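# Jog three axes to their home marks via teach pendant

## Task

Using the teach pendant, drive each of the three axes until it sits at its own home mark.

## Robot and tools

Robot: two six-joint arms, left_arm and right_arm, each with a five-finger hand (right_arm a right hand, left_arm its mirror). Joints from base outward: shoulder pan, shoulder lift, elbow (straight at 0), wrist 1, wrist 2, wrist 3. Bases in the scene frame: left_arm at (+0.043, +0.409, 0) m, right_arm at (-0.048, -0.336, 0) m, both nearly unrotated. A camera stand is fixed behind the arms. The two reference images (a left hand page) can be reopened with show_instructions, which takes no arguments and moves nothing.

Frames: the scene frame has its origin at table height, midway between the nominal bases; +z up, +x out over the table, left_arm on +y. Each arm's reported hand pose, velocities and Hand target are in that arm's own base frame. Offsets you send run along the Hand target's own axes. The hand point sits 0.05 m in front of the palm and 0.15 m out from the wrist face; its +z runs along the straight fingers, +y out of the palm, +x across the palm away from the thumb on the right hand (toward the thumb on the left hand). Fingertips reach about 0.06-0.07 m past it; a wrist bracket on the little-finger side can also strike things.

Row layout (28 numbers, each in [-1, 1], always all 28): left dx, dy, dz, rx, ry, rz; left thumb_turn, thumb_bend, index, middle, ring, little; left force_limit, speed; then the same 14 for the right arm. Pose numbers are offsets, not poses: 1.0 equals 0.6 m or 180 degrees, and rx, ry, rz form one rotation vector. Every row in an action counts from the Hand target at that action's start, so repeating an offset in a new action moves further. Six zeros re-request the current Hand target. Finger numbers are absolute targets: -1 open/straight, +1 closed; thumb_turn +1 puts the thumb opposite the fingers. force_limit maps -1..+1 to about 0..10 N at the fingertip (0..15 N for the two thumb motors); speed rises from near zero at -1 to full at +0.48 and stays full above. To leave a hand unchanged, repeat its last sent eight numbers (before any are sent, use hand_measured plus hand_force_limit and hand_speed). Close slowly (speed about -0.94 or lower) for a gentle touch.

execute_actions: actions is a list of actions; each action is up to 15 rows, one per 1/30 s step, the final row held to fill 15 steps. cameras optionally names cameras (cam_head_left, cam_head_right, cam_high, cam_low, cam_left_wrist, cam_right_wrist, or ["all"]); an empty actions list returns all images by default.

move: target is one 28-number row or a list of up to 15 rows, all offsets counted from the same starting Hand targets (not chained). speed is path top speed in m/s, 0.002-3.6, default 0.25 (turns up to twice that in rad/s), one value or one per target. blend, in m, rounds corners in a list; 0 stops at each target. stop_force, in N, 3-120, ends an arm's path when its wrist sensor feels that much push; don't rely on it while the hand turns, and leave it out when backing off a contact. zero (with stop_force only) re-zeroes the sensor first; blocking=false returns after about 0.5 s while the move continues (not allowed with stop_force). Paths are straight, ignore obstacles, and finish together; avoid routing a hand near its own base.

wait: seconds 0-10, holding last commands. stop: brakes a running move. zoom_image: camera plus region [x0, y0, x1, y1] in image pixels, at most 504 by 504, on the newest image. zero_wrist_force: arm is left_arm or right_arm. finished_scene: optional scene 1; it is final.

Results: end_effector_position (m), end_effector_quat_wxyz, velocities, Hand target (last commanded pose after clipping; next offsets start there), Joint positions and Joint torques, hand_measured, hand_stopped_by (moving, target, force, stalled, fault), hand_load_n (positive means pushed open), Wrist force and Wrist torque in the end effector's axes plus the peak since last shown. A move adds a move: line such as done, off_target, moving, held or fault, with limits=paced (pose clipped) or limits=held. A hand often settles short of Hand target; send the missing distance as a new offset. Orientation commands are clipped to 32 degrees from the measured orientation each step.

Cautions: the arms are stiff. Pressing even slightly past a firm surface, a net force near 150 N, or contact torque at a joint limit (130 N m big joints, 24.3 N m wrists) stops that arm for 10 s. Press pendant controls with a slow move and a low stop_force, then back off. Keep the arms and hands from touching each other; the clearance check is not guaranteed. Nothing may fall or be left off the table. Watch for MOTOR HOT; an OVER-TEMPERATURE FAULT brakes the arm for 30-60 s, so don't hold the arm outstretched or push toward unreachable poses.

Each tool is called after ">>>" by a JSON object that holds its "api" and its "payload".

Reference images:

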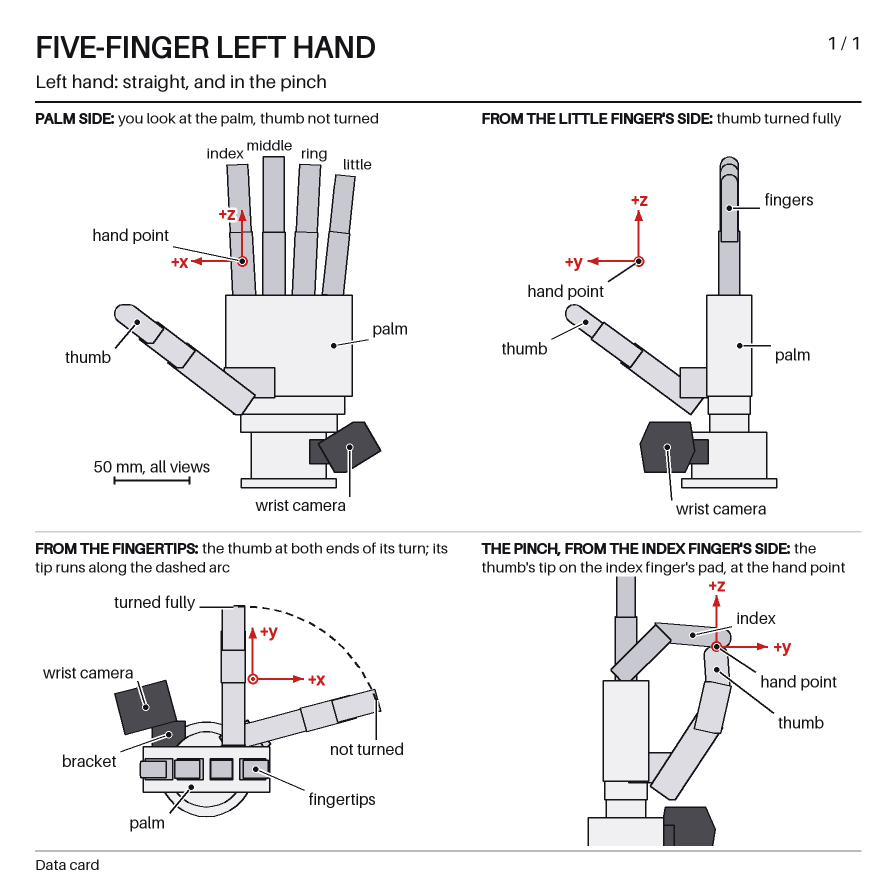

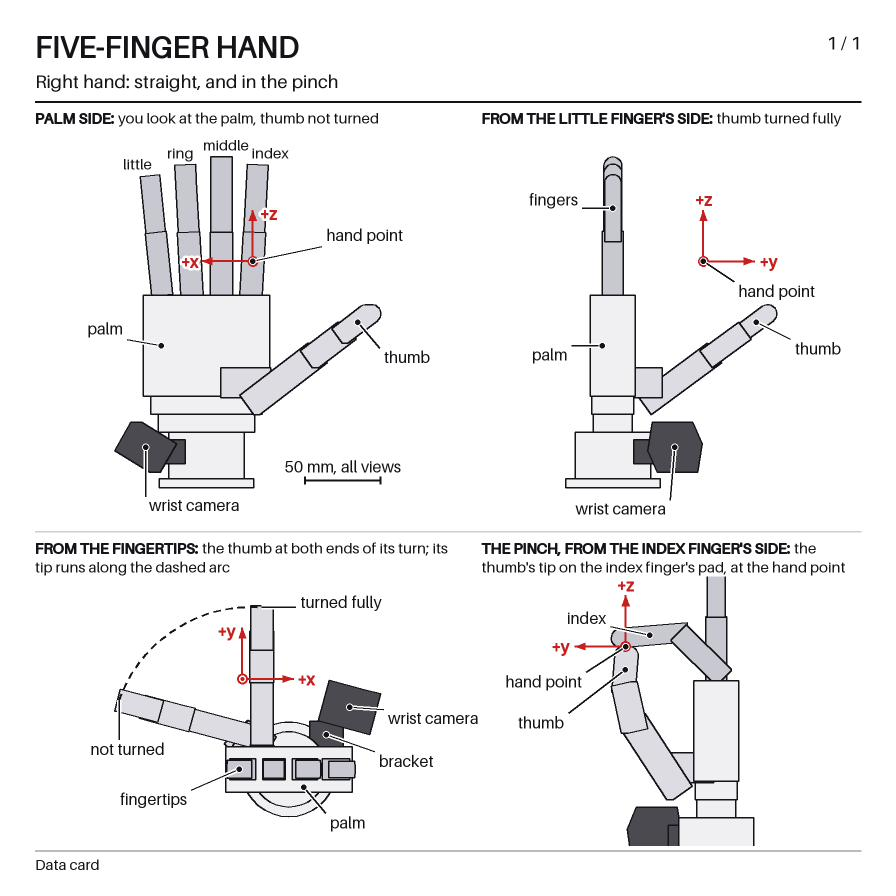

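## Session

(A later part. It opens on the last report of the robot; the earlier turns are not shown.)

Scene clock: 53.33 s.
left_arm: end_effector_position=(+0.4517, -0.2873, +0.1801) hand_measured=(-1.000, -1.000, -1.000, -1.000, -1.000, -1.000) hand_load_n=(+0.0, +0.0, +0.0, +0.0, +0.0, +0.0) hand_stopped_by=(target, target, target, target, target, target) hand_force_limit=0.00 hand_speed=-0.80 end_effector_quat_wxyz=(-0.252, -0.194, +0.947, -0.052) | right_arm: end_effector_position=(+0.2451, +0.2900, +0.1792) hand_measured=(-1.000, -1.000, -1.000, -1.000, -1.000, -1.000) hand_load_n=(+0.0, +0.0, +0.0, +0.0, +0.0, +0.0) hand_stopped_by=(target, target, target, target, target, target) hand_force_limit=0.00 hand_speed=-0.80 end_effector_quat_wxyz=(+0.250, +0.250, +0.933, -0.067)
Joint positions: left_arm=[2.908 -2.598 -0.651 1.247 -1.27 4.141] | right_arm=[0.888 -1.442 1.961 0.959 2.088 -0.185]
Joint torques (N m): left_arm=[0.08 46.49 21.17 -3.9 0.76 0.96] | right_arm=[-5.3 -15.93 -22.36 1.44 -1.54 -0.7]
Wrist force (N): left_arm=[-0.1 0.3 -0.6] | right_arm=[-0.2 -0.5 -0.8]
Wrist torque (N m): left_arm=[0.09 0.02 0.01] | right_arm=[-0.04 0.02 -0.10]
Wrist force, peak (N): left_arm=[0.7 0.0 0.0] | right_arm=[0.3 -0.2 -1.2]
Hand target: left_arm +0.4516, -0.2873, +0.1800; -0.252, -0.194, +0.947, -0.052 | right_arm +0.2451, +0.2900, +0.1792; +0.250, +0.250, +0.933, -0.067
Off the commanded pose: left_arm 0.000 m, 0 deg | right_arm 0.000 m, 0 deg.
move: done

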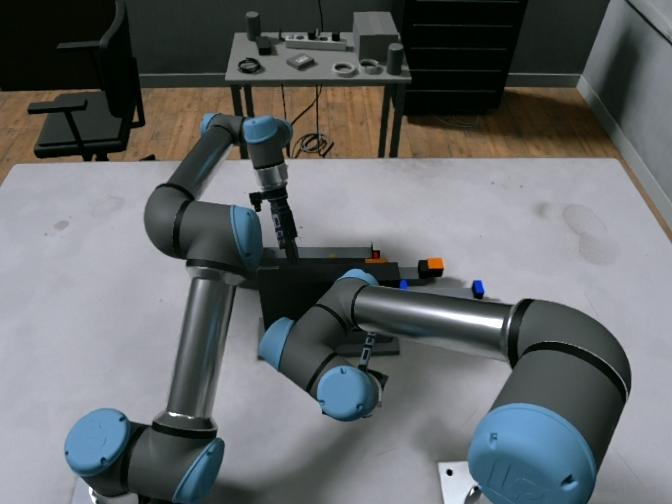

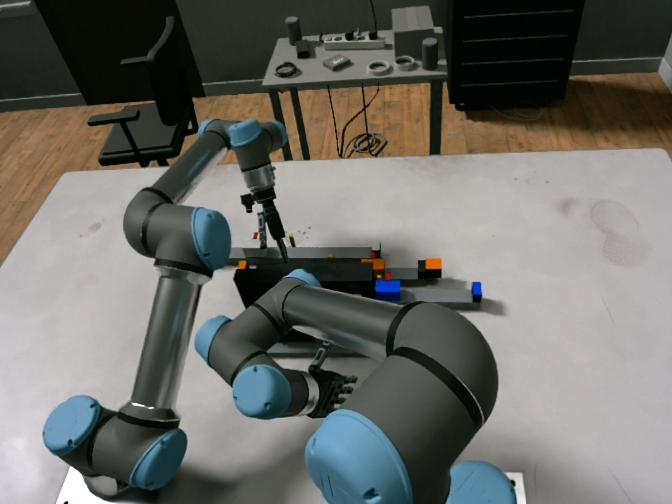

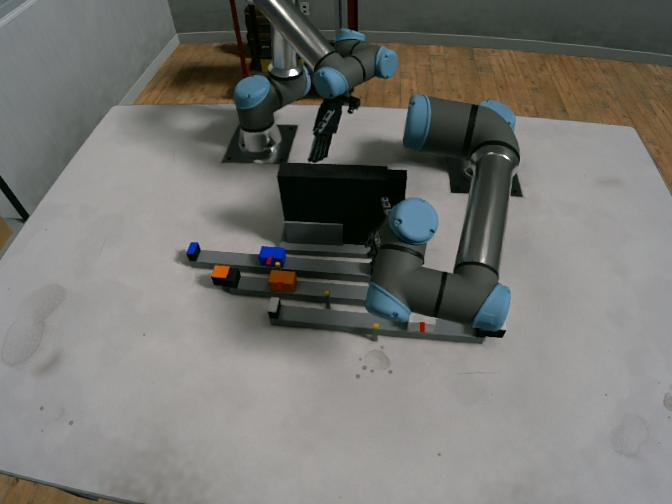

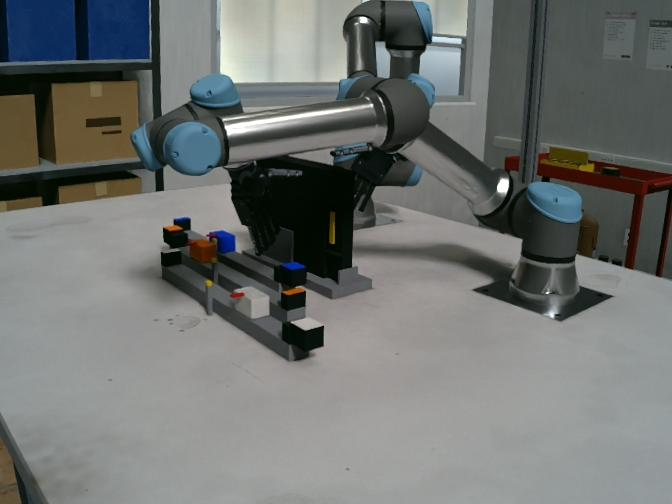

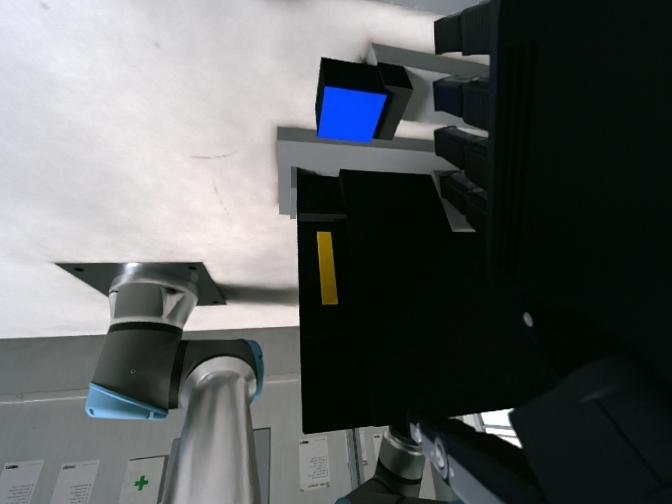

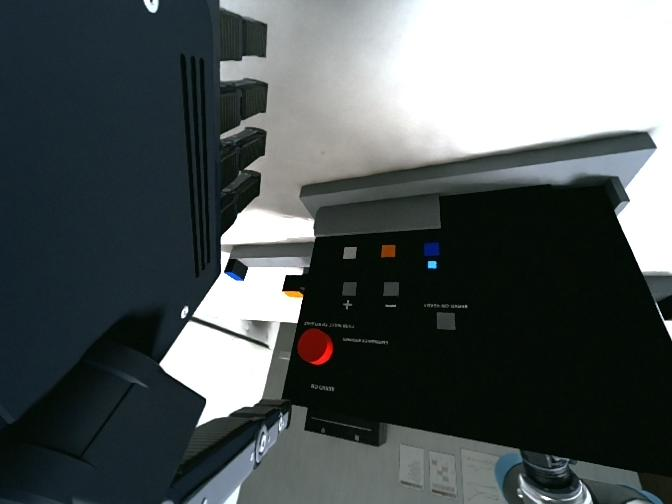

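>>> {"api": "move", "payload": {"target": [[0.1325,0.0457,-0.27,0.168,0.015,-0.141,1,-1,-1,-1,-1,-1,0,-0.2,-0.165,-0.018,-0.253,0,0,0,-1,-1,-1,-1,-1,-1,0,-0.8],[0.1665,0.164,-0.2887,0.370,0.034,-0.310,1,-1,-1,-1,-1,-1,0,-0.2,-0.452,-0.192,-0.087,0,0,0,-1,-1,-1,-1,-1,-1,0,-0.8],[0.3543,0.1052,-0.1418,0.673,0.061,-0.564,1,-1,-1,-1,-1,-1,0,-0.2,-0.615,-0.284,0.045,0,0,0,-1,-1,-1,-1,-1,-1,0,-0.8]], "blend": 0.04, "speed": 0.3, "cameras": ["all"]}}

Scene clock: 75.80 s.
left_arm: end_effector_position=(+0.2963, -0.2850, +0.3597) hand_measured=(+1.000, -1.000, -1.000, -1.000, -1.000, -1.000) hand_load_n=(+0.0, +0.0, +0.0, +0.0, +0.0, +0.0) hand_stopped_by=(target, target, target, target, target, target) hand_force_limit=0.00 hand_speed=-0.20 end_effector_quat_wxyz=(-0.001, +0.818, +0.001, +0.575) | right_arm: end_effector_position=(+0.4485, -0.0240, +0.3404) hand_measured=(-1.000, -1.000, -1.000, -1.000, -1.000, -1.000) hand_load_n=(+0.0, +0.0, +0.0, +0.0, +0.0, +0.0) hand_stopped_by=(target, target, target, target, target, target) hand_force_limit=0.00 hand_speed=-0.80 end_effector_quat_wxyz=(+0.250, +0.250, +0.933, -0.067)
Joint positions: left_arm=[2.404 -1.195 -2.082 2.823 -2.259 1.272] | right_arm=[-0.485 -1.693 1.675 1.065 1.589 -1.538]
Joint torques (N m): left_arm=[-7.33 -3.02 14.29 1.01 -2.47 -2] | right_arm=[4.9 -24.09 -10.04 2.8 2.1 2.14]
Wrist force (N): left_arm=[-0.1 -0.7 -0.5] | right_arm=[-0.2 -0.3 -1.0]
Wrist torque (N m): left_arm=[-0.14 -0.04 0.00] | right_arm=[-0.01 0.06 -0.15]
Wrist force, peak (N): left_arm=[0.4 -0.4 -1.3] | right_arm=[0.2 0.0 -1.6]
Hand target: left_arm +0.2963, -0.2850, +0.3596; -0.001, +0.818, +0.001, +0.575 | right_arm +0.4485, -0.0240, +0.3404; +0.250, +0.250, +0.933, -0.067
Off the commanded pose: left_arm 0.000 m, 0 deg | right_arm 0.000 m, 0 deg.
move: done

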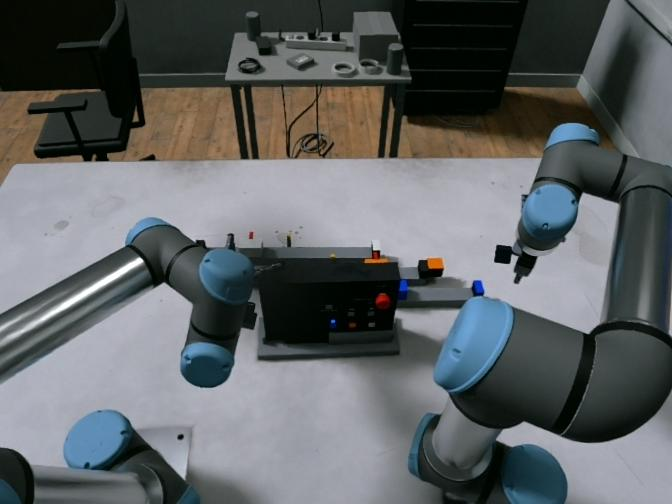

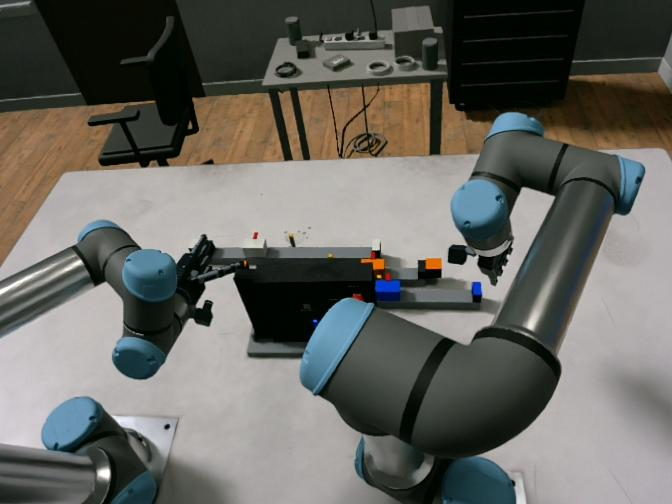

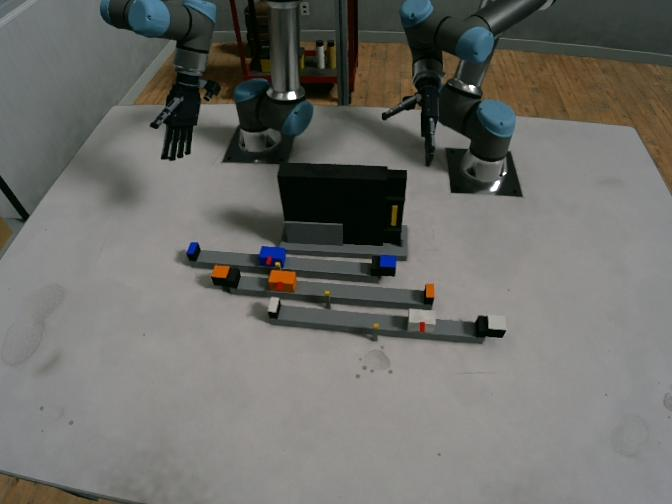

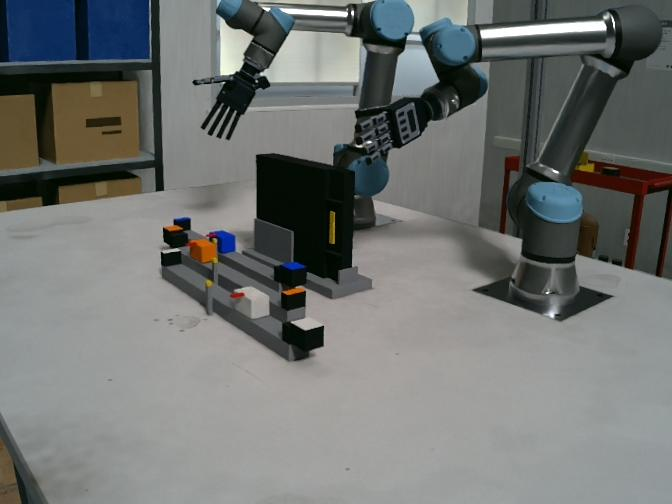

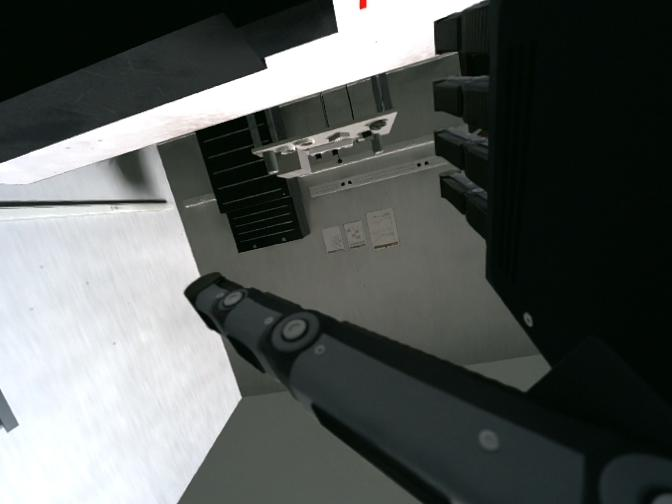

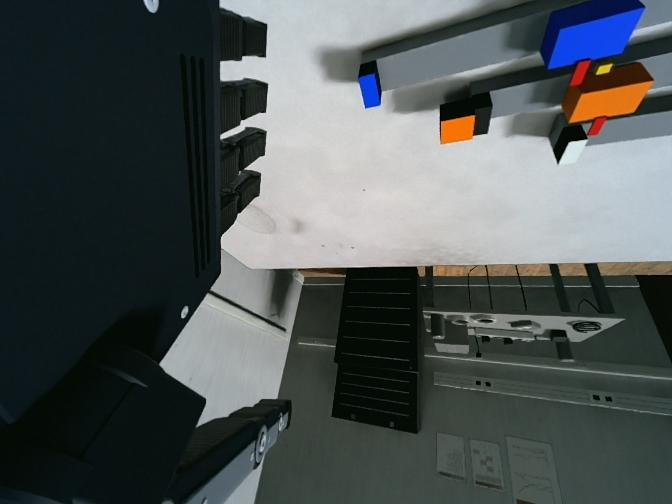

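>>> {"api": "zoom_image", "payload": {"camera": "cam_high", "region": [170, 150, 520, 350]}}

>>> {"api": "zoom_image", "payload": {"camera": "cam_head_left", "region": [250, 250, 410, 370]}}

>>> {"api": "zoom_image", "payload": {"camera": "cam_low", "region": [240, 140, 390, 310]}}

>>> {"api": "zoom_image", "payload": {"camera": "cam_right_wrist", "region": [340, 0, 672, 180]}}

Scaled by 1.440.

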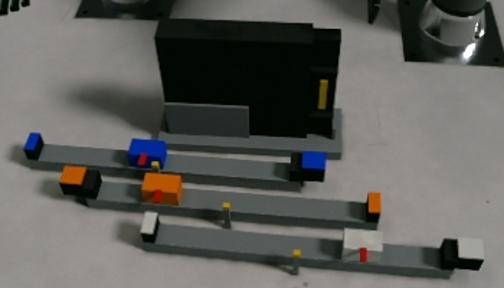

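Scaled by 3.150.

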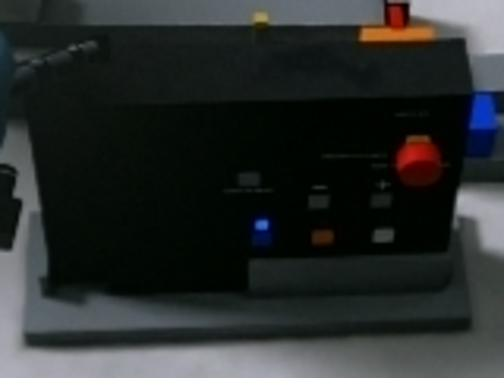

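Scaled by 2.965.

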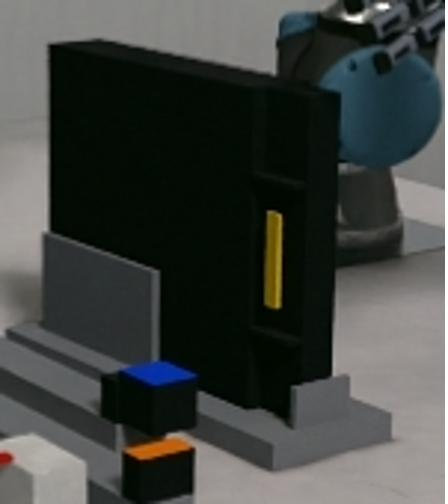

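Scaled by 1.518.

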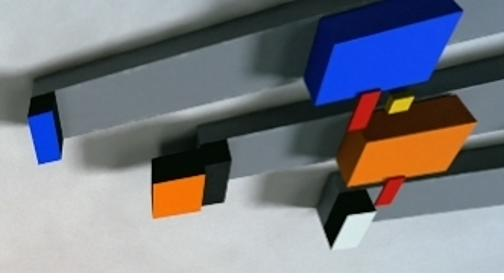

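>>> {"api": "move", "payload": {"target": [-0.329,0.0083,0.1197,0,0,0,1,-1,-1,-1,-1,-1,0,-0.2,0,0,0,0,0,0,-1,-1,-1,-1,-1,-1,0,-0.8], "speed": 0.2, "cameras": ["all"]}}

>>> {"api": "zoom_image", "payload": {"camera": "cam_left_wrist", "region": [160, 0, 500, 400]}}

>>> {"api": "zoom_image", "payload": {"camera": "cam_low", "region": [240, 140, 440, 320]}}

>>> {"api": "zoom_image", "payload": {"camera": "cam_high", "region": [270, 130, 470, 270]}}

Scene clock: 84.53 s.
left_arm: end_effector_position=(+0.2970, -0.2898, +0.1496) hand_measured=(+1.000, -1.000, -1.000, -1.000, -1.000, -1.000) hand_load_n=(+0.0, +0.0, +0.0, +0.0, +0.0, +0.0) hand_stopped_by=(target, target, target, target, target, target) hand_force_limit=0.00 hand_speed=-0.20 end_effector_quat_wxyz=(-0.001, +0.818, +0.001, +0.575) | right_arm: end_effector_position=(+0.4485, -0.0240, +0.3404) hand_measured=(-1.000, -1.000, -1.000, -1.000, -1.000, -1.000) hand_load_n=(+0.0, +0.0, +0.0, +0.0, +0.0, +0.0) hand_stopped_by=(target, target, target, target, target, target) hand_force_limit=0.00 hand_speed=-0.80 end_effector_quat_wxyz=(+0.250, +0.250, +0.933, -0.067)
Joint positions: left_arm=[2.388 -1.517 -2.465 3.522 -2.273 1.262] | right_arm=[-0.485 -1.693 1.675 1.065 1.589 -1.538]
Joint torques (N m): left_arm=[2.69 0.09 15.19 1.5 -0.13 1.26] | right_arm=[6.05 -24.8 -10.45 2.56 1.91 2.18]
Wrist force (N): left_arm=[-0.3 -0.6 -0.9] | right_arm=[0.0 -0.4 -0.6]
Wrist torque (N m): left_arm=[-0.09 -0.01 -0.03] | right_arm=[-0.05 0.00 -0.14]
Wrist force, peak (N): left_arm=[1.6 -0.9 -1.0] | right_arm=[0.1 -0.7 -0.9]
Hand target: left_arm +0.2970, -0.2898, +0.1495; -0.001, +0.818, +0.001, +0.575 | right_arm +0.4485, -0.0240, +0.3404; +0.250, +0.250, +0.933, -0.067
Off the commanded pose: left_arm 0.000 m, 0 deg | right_arm 0.000 m, 0 deg.
move: done

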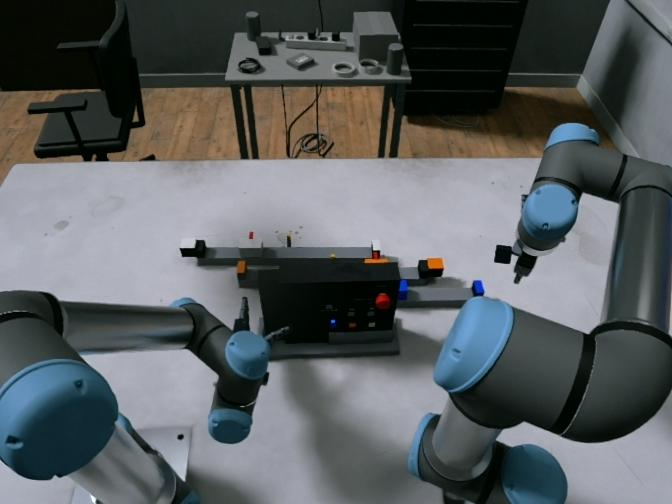

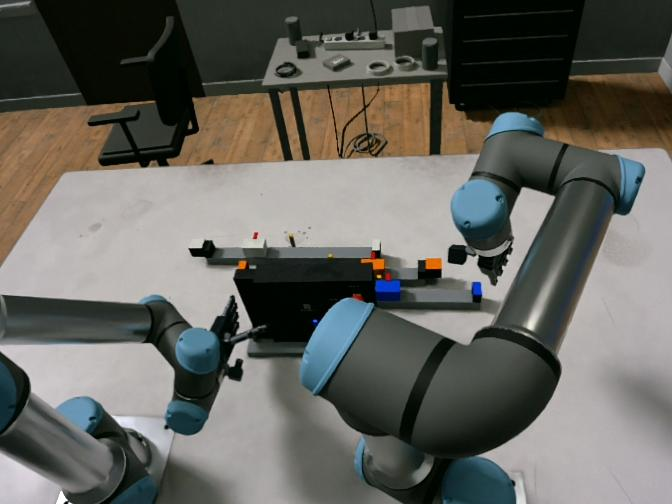

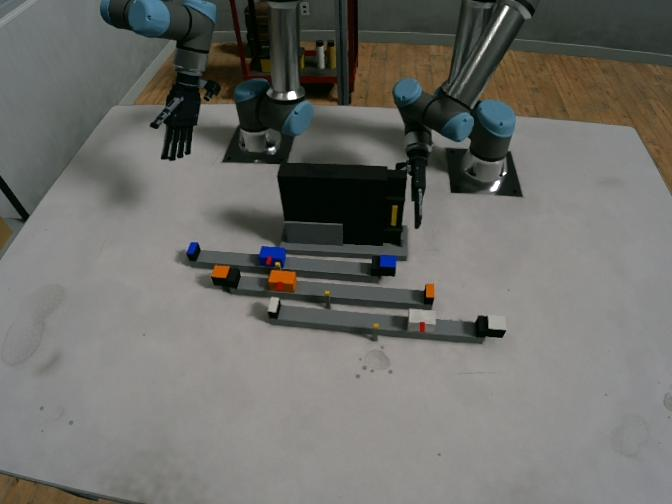

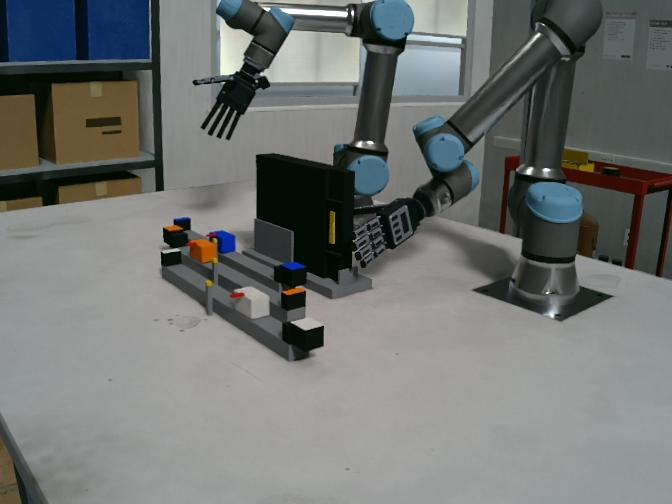

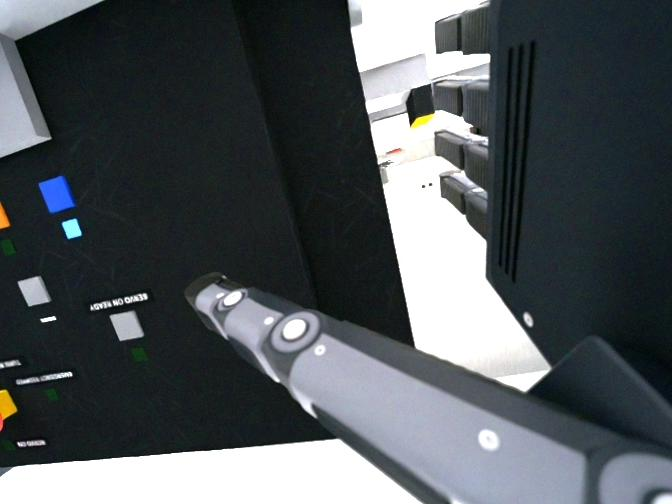

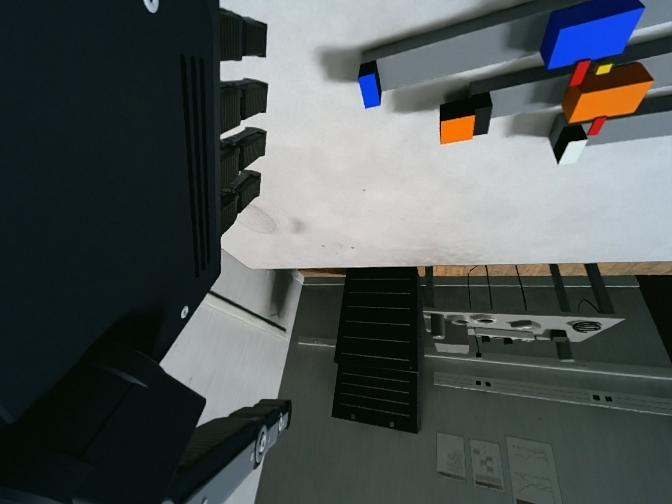

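Scaled by 1.260.

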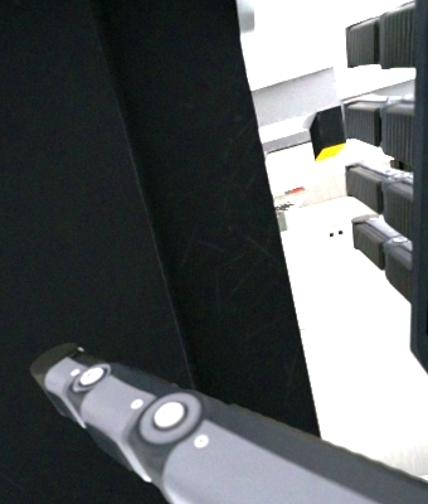

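Scaled by 2.520.

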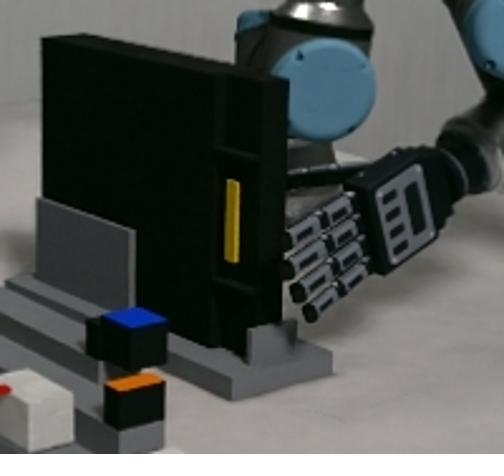

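Scaled by 2.520.

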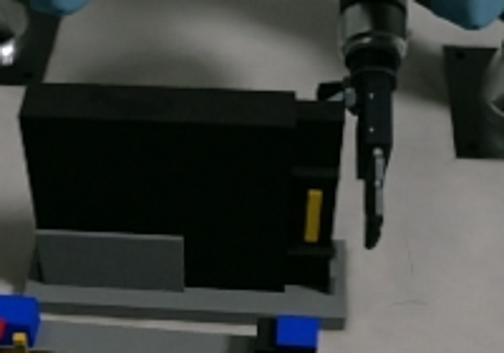

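>>> {"api": "zoom_image", "payload": {"camera": "cam_low", "region": [310, 170, 370, 290]}}

>>> {"api": "zoom_image", "payload": {"camera": "cam_high", "region": [370, 155, 420, 255]}}

>>> {"api": "zoom_image", "payload": {"camera": "cam_left_wrist", "region": [0, 150, 160, 504]}}

Scaled by 4.200.

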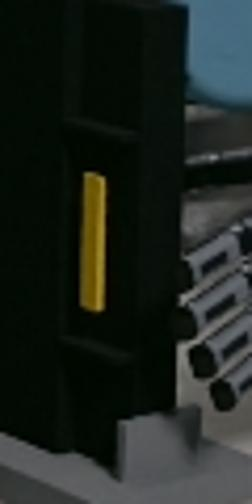

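Scaled by 5.040.

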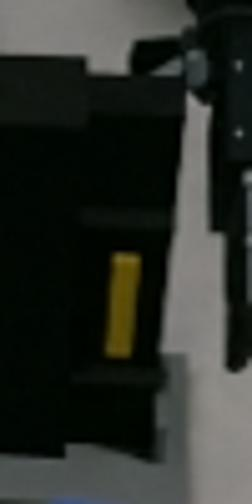

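Scaled by 1.424.

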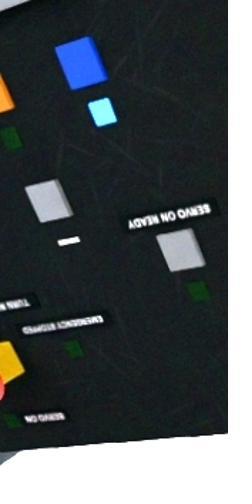

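>>> {"api": "move", "payload": {"target": [-0.025,0.0075,0.0268,0,0,0,1,-1,-1,-1,-1,-1,0,-0.2,0,0,0,0,0,0,-1,-1,-1,-1,-1,-1,0,-0.8], "speed": 0.1, "cameras": ["cam_left_wrist"]}}

>>> {"api": "move", "payload": {"target": [0.0171,0,0.047,0,0,0,1,-1,-1,-1,-1,-1,0,-0.2,0,0,0,0,0,0,-1,-1,-1,-1,-1,-1,0,-0.8], "speed": 0.02, "stop_force": 3, "cameras": ["cam_left_wrist","cam_low","cam_high"]}}

>>> {"api": "zoom_image", "payload": {"camera": "cam_low", "region": [290, 150, 440, 310]}}

Scene clock: 90.87 s.
left_arm: end_effector_position=(+0.3070, -0.2942, +0.1299) hand_measured=(+1.000, -1.000, -1.000, -1.000, -1.000, -1.000) hand_load_n=(+0.0, +0.0, +0.0, +0.0, +0.0, +0.0) hand_stopped_by=(target, target, target, target, target, target) hand_force_limit=0.00 hand_speed=-0.20 end_effector_quat_wxyz=(-0.001, +0.818, +0.001, +0.575) | right_arm: end_effector_position=(+0.4485, -0.0240, +0.3404) hand_measured=(-1.000, -1.000, -1.000, -1.000, -1.000, -1.000) hand_load_n=(+0.0, +0.0, +0.0, +0.0, +0.0, +0.0) hand_stopped_by=(target, target, target, target, target, target) hand_force_limit=0.00 hand_speed=-0.80 end_effector_quat_wxyz=(+0.250, +0.250, +0.933, -0.067)
Joint positions: left_arm=[2.406 -1.591 -2.47 3.608 -2.257 1.273] | right_arm=[-0.485 -1.693 1.675 1.065 1.589 -1.538]
Joint torques (N m): left_arm=[-6.44 24.3 7 -1.11 -2.19 0.46] | right_arm=[6.34 -24.31 -11 2.51 1.84 2]
Wrist force (N): left_arm=[-0.1 -0.4 -0.7] | right_arm=[0.0 -0.2 -0.9]
Wrist torque (N m): left_arm=[-0.10 -0.03 -0.03] | right_arm=[0.00 0.02 -0.14]
Wrist force, peak (N): left_arm=[0.2 -0.5 -1.1] | right_arm=[0.0 -0.5 -0.9]
Hand target: left_arm +0.3070, -0.2942, +0.1300; -0.001, +0.818, +0.001, +0.575 | right_arm +0.4485, -0.0240, +0.3404; +0.250, +0.250, +0.933, -0.067
Off the commanded pose: left_arm 0.000 m, 0 deg | right_arm 0.000 m, 0 deg.
move: done
Images, in order (width x height): cam_left_wrist 672x504.

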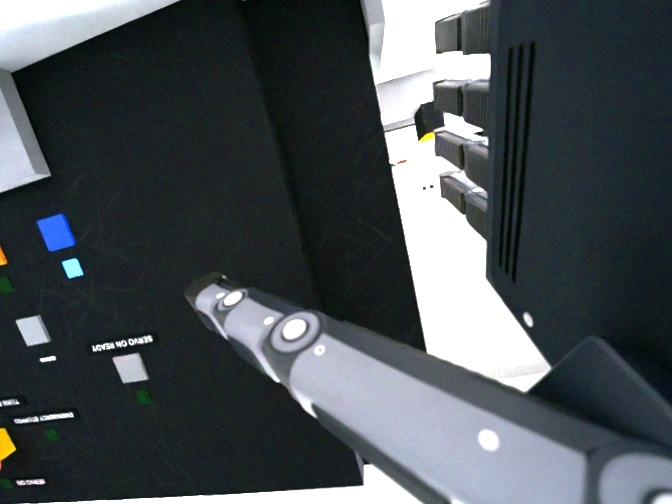

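Scene clock: 93.13 s.
left_arm: end_effector_position=(+0.3347, -0.2941, +0.1301) hand_measured=(+1.000, -1.000, -1.000, -1.000, -1.000, -1.000) hand_load_n=(-0.5, +0.0, +0.0, +0.0, +0.0, +0.0) hand_stopped_by=(target, target, target, target, target, target) hand_force_limit=0.00 hand_speed=-0.20 end_effector_quat_wxyz=(-0.001, +0.818, +0.001, +0.575) | right_arm: end_effector_position=(+0.4485, -0.0240, +0.3404) hand_measured=(-1.000, -1.000, -1.000, -1.000, -1.000, -1.000) hand_load_n=(+0.0, +0.0, +0.0, +0.0, +0.0, +0.0) hand_stopped_by=(target, target, target, target, target, target) hand_force_limit=0.00 hand_speed=-0.80 end_effector_quat_wxyz=(+0.250, +0.250, +0.933, -0.067)
Joint positions: left_arm=[2.492 -1.604 -2.451 3.63 -2.18 1.318] | right_arm=[-0.485 -1.693 1.675 1.065 1.589 -1.538]
Joint torques (N m): left_arm=[5.07 26.02 3.97 -1.27 0.57 -2.38] | right_arm=[6.1 -25.56 -9.99 2.22 1.89 1.91]
Wrist force (N): left_arm=[-0.1 -0.5 -0.7] | right_arm=[-0.6 -0.3 -0.9]
Wrist torque (N m): left_arm=[-0.11 -0.02 0.07] | right_arm=[-0.01 0.11 -0.18]
Wrist force, peak (N): left_arm=[-0.7 -1.6 -5.5] | right_arm=[-0.3 -0.5 -1.1]
Hand target: left_arm +0.3347, -0.2941, +0.1301; -0.001, +0.818, +0.001, +0.575 (not the last commanded pose) | right_arm +0.4485, -0.0240, +0.3404; +0.250, +0.250, +0.933, -0.067
Off the commanded pose: left_arm 0.002 m, 0 deg | right_arm 0.000 m, 0 deg.
move: contact (left_arm)
Images, in order (width x height): cam_high 672x504, cam_low 672x504, cam_left_wrist 672x504.

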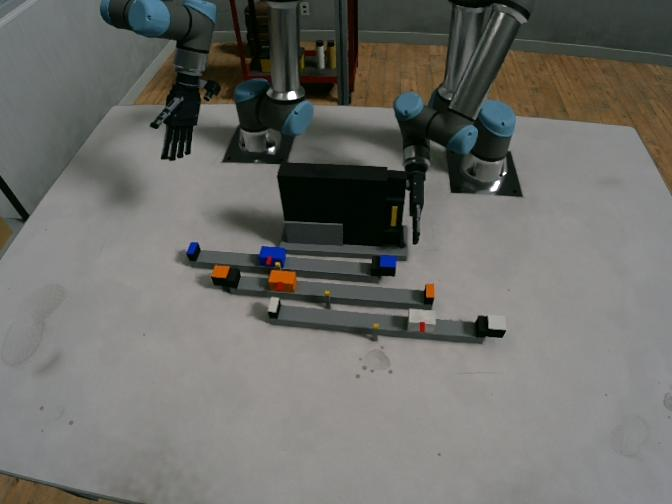

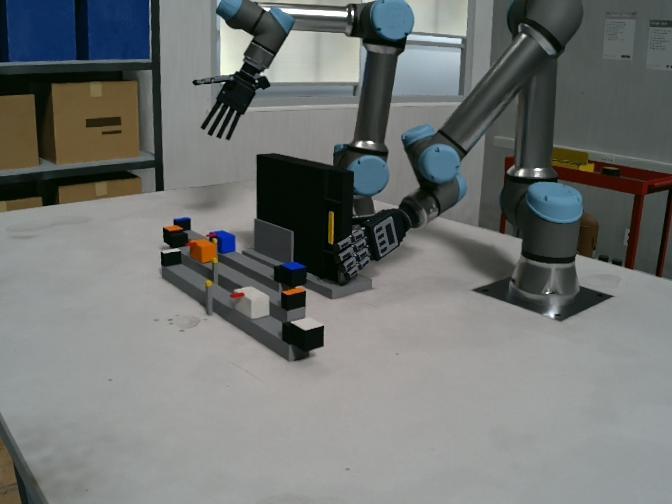

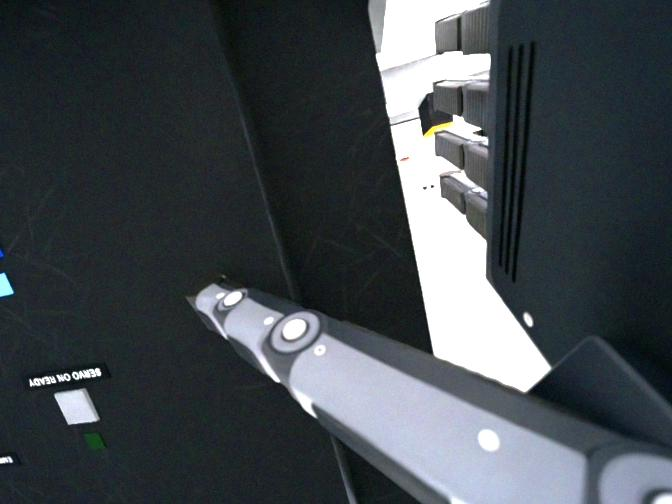

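Scaled by 3.150.

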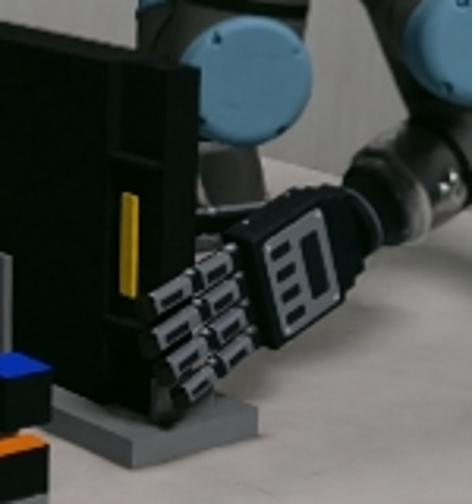

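>>> {"api": "zoom_image", "payload": {"camera": "cam_high", "region": [360, 150, 450, 270]}}

>>> {"api": "zoom_image", "payload": {"camera": "cam_left_wrist", "region": [160, 220, 340, 340]}}

Scaled by 4.200.

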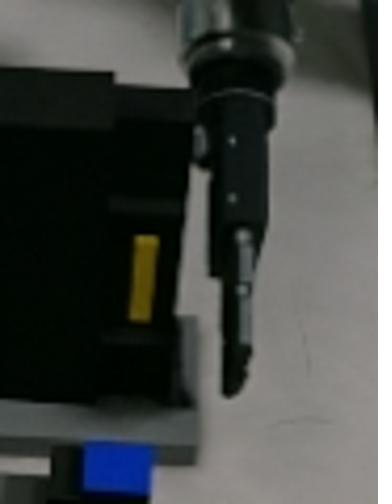

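Scaled by 2.800.

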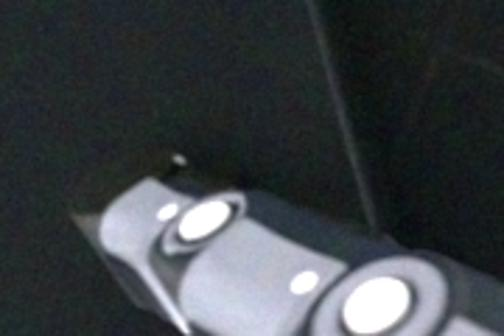

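>>> {"api": "move", "payload": {"target": [0.029,0.0067,-0.0177,0,0,0,1,-1,-1,-1,-1,-1,0,-0.2,0,0,0,0,0,0,-1,-1,-1,-1,-1,-1,0,-0.8], "speed": 0.1}}

>>> {"api": "move", "payload": {"target": [0,0,0,0,0,0,1,-1,0.3,0.3,-1,-1,-0.7,-0.85,0,0,0,0,0,0,-1,-1,-1,-1,-1,-1,0,-0.8], "speed": 0.1, "cameras": ["cam_left_wrist","cam_low","cam_high"]}}

>>> {"api": "zoom_image", "payload": {"camera": "cam_low", "region": [290, 150, 440, 310]}}

>>> {"api": "zoom_image", "payload": {"camera": "cam_high", "region": [360, 150, 450, 270]}}

Scene clock: 96.73 s.
left_arm: end_effector_position=(+0.3307, -0.2982, +0.1502) hand_measured=(+1.000, -1.000, -1.000, -1.000, -1.000, -1.000) hand_load_n=(-0.5, +0.0, +0.0, +0.0, +0.0, +0.0) hand_stopped_by=(target, target, target, target, target, target) hand_force_limit=0.00 hand_speed=-0.20 end_effector_quat_wxyz=(-0.001, +0.818, +0.001, +0.575) | right_arm: end_effector_position=(+0.4485, -0.0240, +0.3404) hand_measured=(-1.000, -1.000, -1.000, -1.000, -1.000, -1.000) hand_load_n=(+0.0, +0.0, +0.0, +0.0, +0.0, +0.0) hand_stopped_by=(target, target, target, target, target, target) hand_force_limit=0.00 hand_speed=-0.80 end_effector_quat_wxyz=(+0.250, +0.250, +0.933, -0.067)
Joint positions: left_arm=[2.465 -1.558 -2.42 3.544 -2.204 1.304] | right_arm=[-0.485 -1.693 1.675 1.065 1.589 -1.538]
Joint torques (N m): left_arm=[9.03 -0.77 5.95 1.59 1.21 1.13] | right_arm=[5.63 -25.73 -9.78 2.13 1.85 1.99]
Wrist force (N): left_arm=[0.0 -0.6 -0.6] | right_arm=[-0.1 -0.6 -0.4]
Wrist torque (N m): left_arm=[-0.13 -0.05 0.11] | right_arm=[-0.10 0.03 -0.16]
Wrist force, peak (N): left_arm=[0.4 -0.5 -1.1] | right_arm=[-0.2 -0.5 -1.0]
Hand target: left_arm +0.3306, -0.2982, +0.1500; -0.001, +0.818, +0.001, +0.575 | right_arm +0.4485, -0.0240, +0.3404; +0.250, +0.250, +0.933, -0.067
Off the commanded pose: left_arm 0.000 m, 0 deg | right_arm 0.000 m, 0 deg.
move: done

Scene clock: 98.80 s.
left_arm: end_effector_position=(+0.3306, -0.2982, +0.1500) hand_measured=(+1.000, -1.000, -0.250, -0.376, -1.000, -1.000) hand_load_n=(-0.5, +0.0, +1.5, +0.0, +0.0, +0.0) hand_stopped_by=(target, target, force, force, target, target) hand_force_limit=-0.70 hand_speed=-0.85 end_effector_quat_wxyz=(-0.001, +0.818, +0.001, +0.575) | right_arm: end_effector_position=(+0.4485, -0.0240, +0.3404) hand_measured=(-1.000, -1.000, -1.000, -1.000, -1.000, -1.000) hand_load_n=(+0.0, +0.0, +0.0, +0.0, +0.0, +0.0) hand_stopped_by=(target, target, target, target, target, target) hand_force_limit=0.00 hand_speed=-0.80 end_effector_quat_wxyz=(+0.250, +0.250, +0.933, -0.067)
Joint positions: left_arm=[2.465 -1.558 -2.42 3.544 -2.204 1.304] | right_arm=[-0.485 -1.693 1.675 1.065 1.589 -1.538]
Joint torques (N m): left_arm=[4.64 1.43 7.15 -1.03 0.11 2.92] | right_arm=[6.71 -24.57 -10.36 2.01 1.96 2.1]
Wrist force (N): left_arm=[0.5 -1.9 0.6] | right_arm=[0.1 -0.5 -0.9]
Wrist torque (N m): left_arm=[-0.11 -0.06 0.14] | right_arm=[-0.04 0.00 -0.14]
Wrist force, peak (N): left_arm=[0.5 -2.4 1.1] | right_arm=[0.0 -0.6 -0.9]
Hand target: left_arm +0.3306, -0.2982, +0.1500; -0.001, +0.818, +0.001, +0.575 | right_arm +0.4485, -0.0240, +0.3404; +0.250, +0.250, +0.933, -0.067
Off the commanded pose: left_arm 0.000 m, 0 deg | right_arm 0.000 m, 0 deg.
move: done
Images, in order (width x height): cam_high 672x504, cam_low 672x504, cam_left_wrist 672x504.

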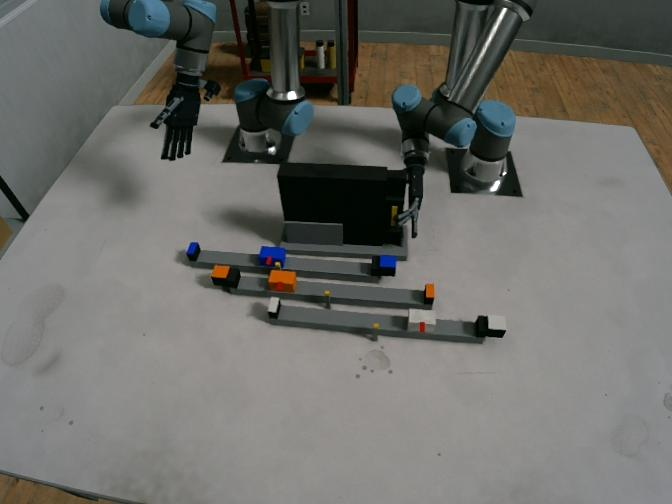

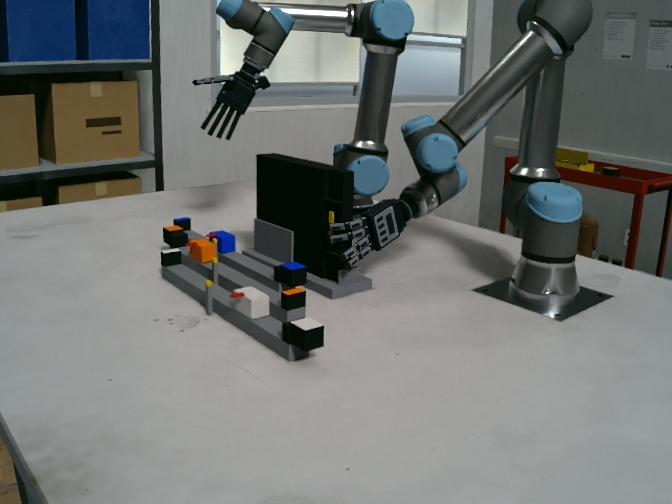

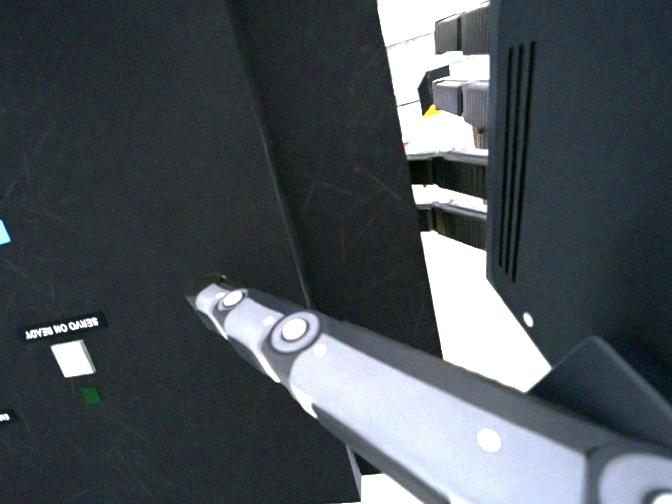

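Scaled by 3.150.

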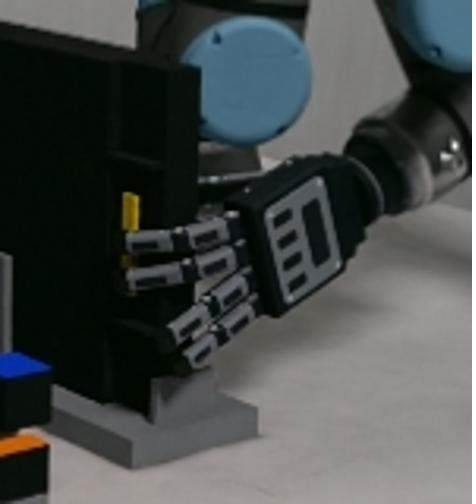

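Scaled by 4.200.

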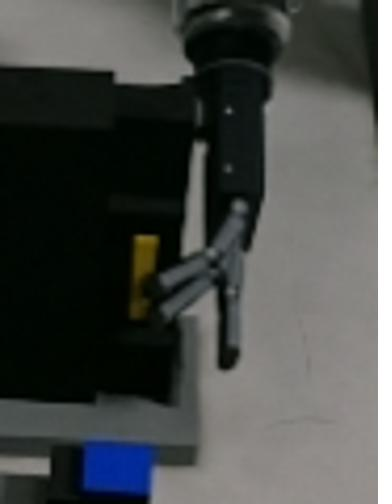

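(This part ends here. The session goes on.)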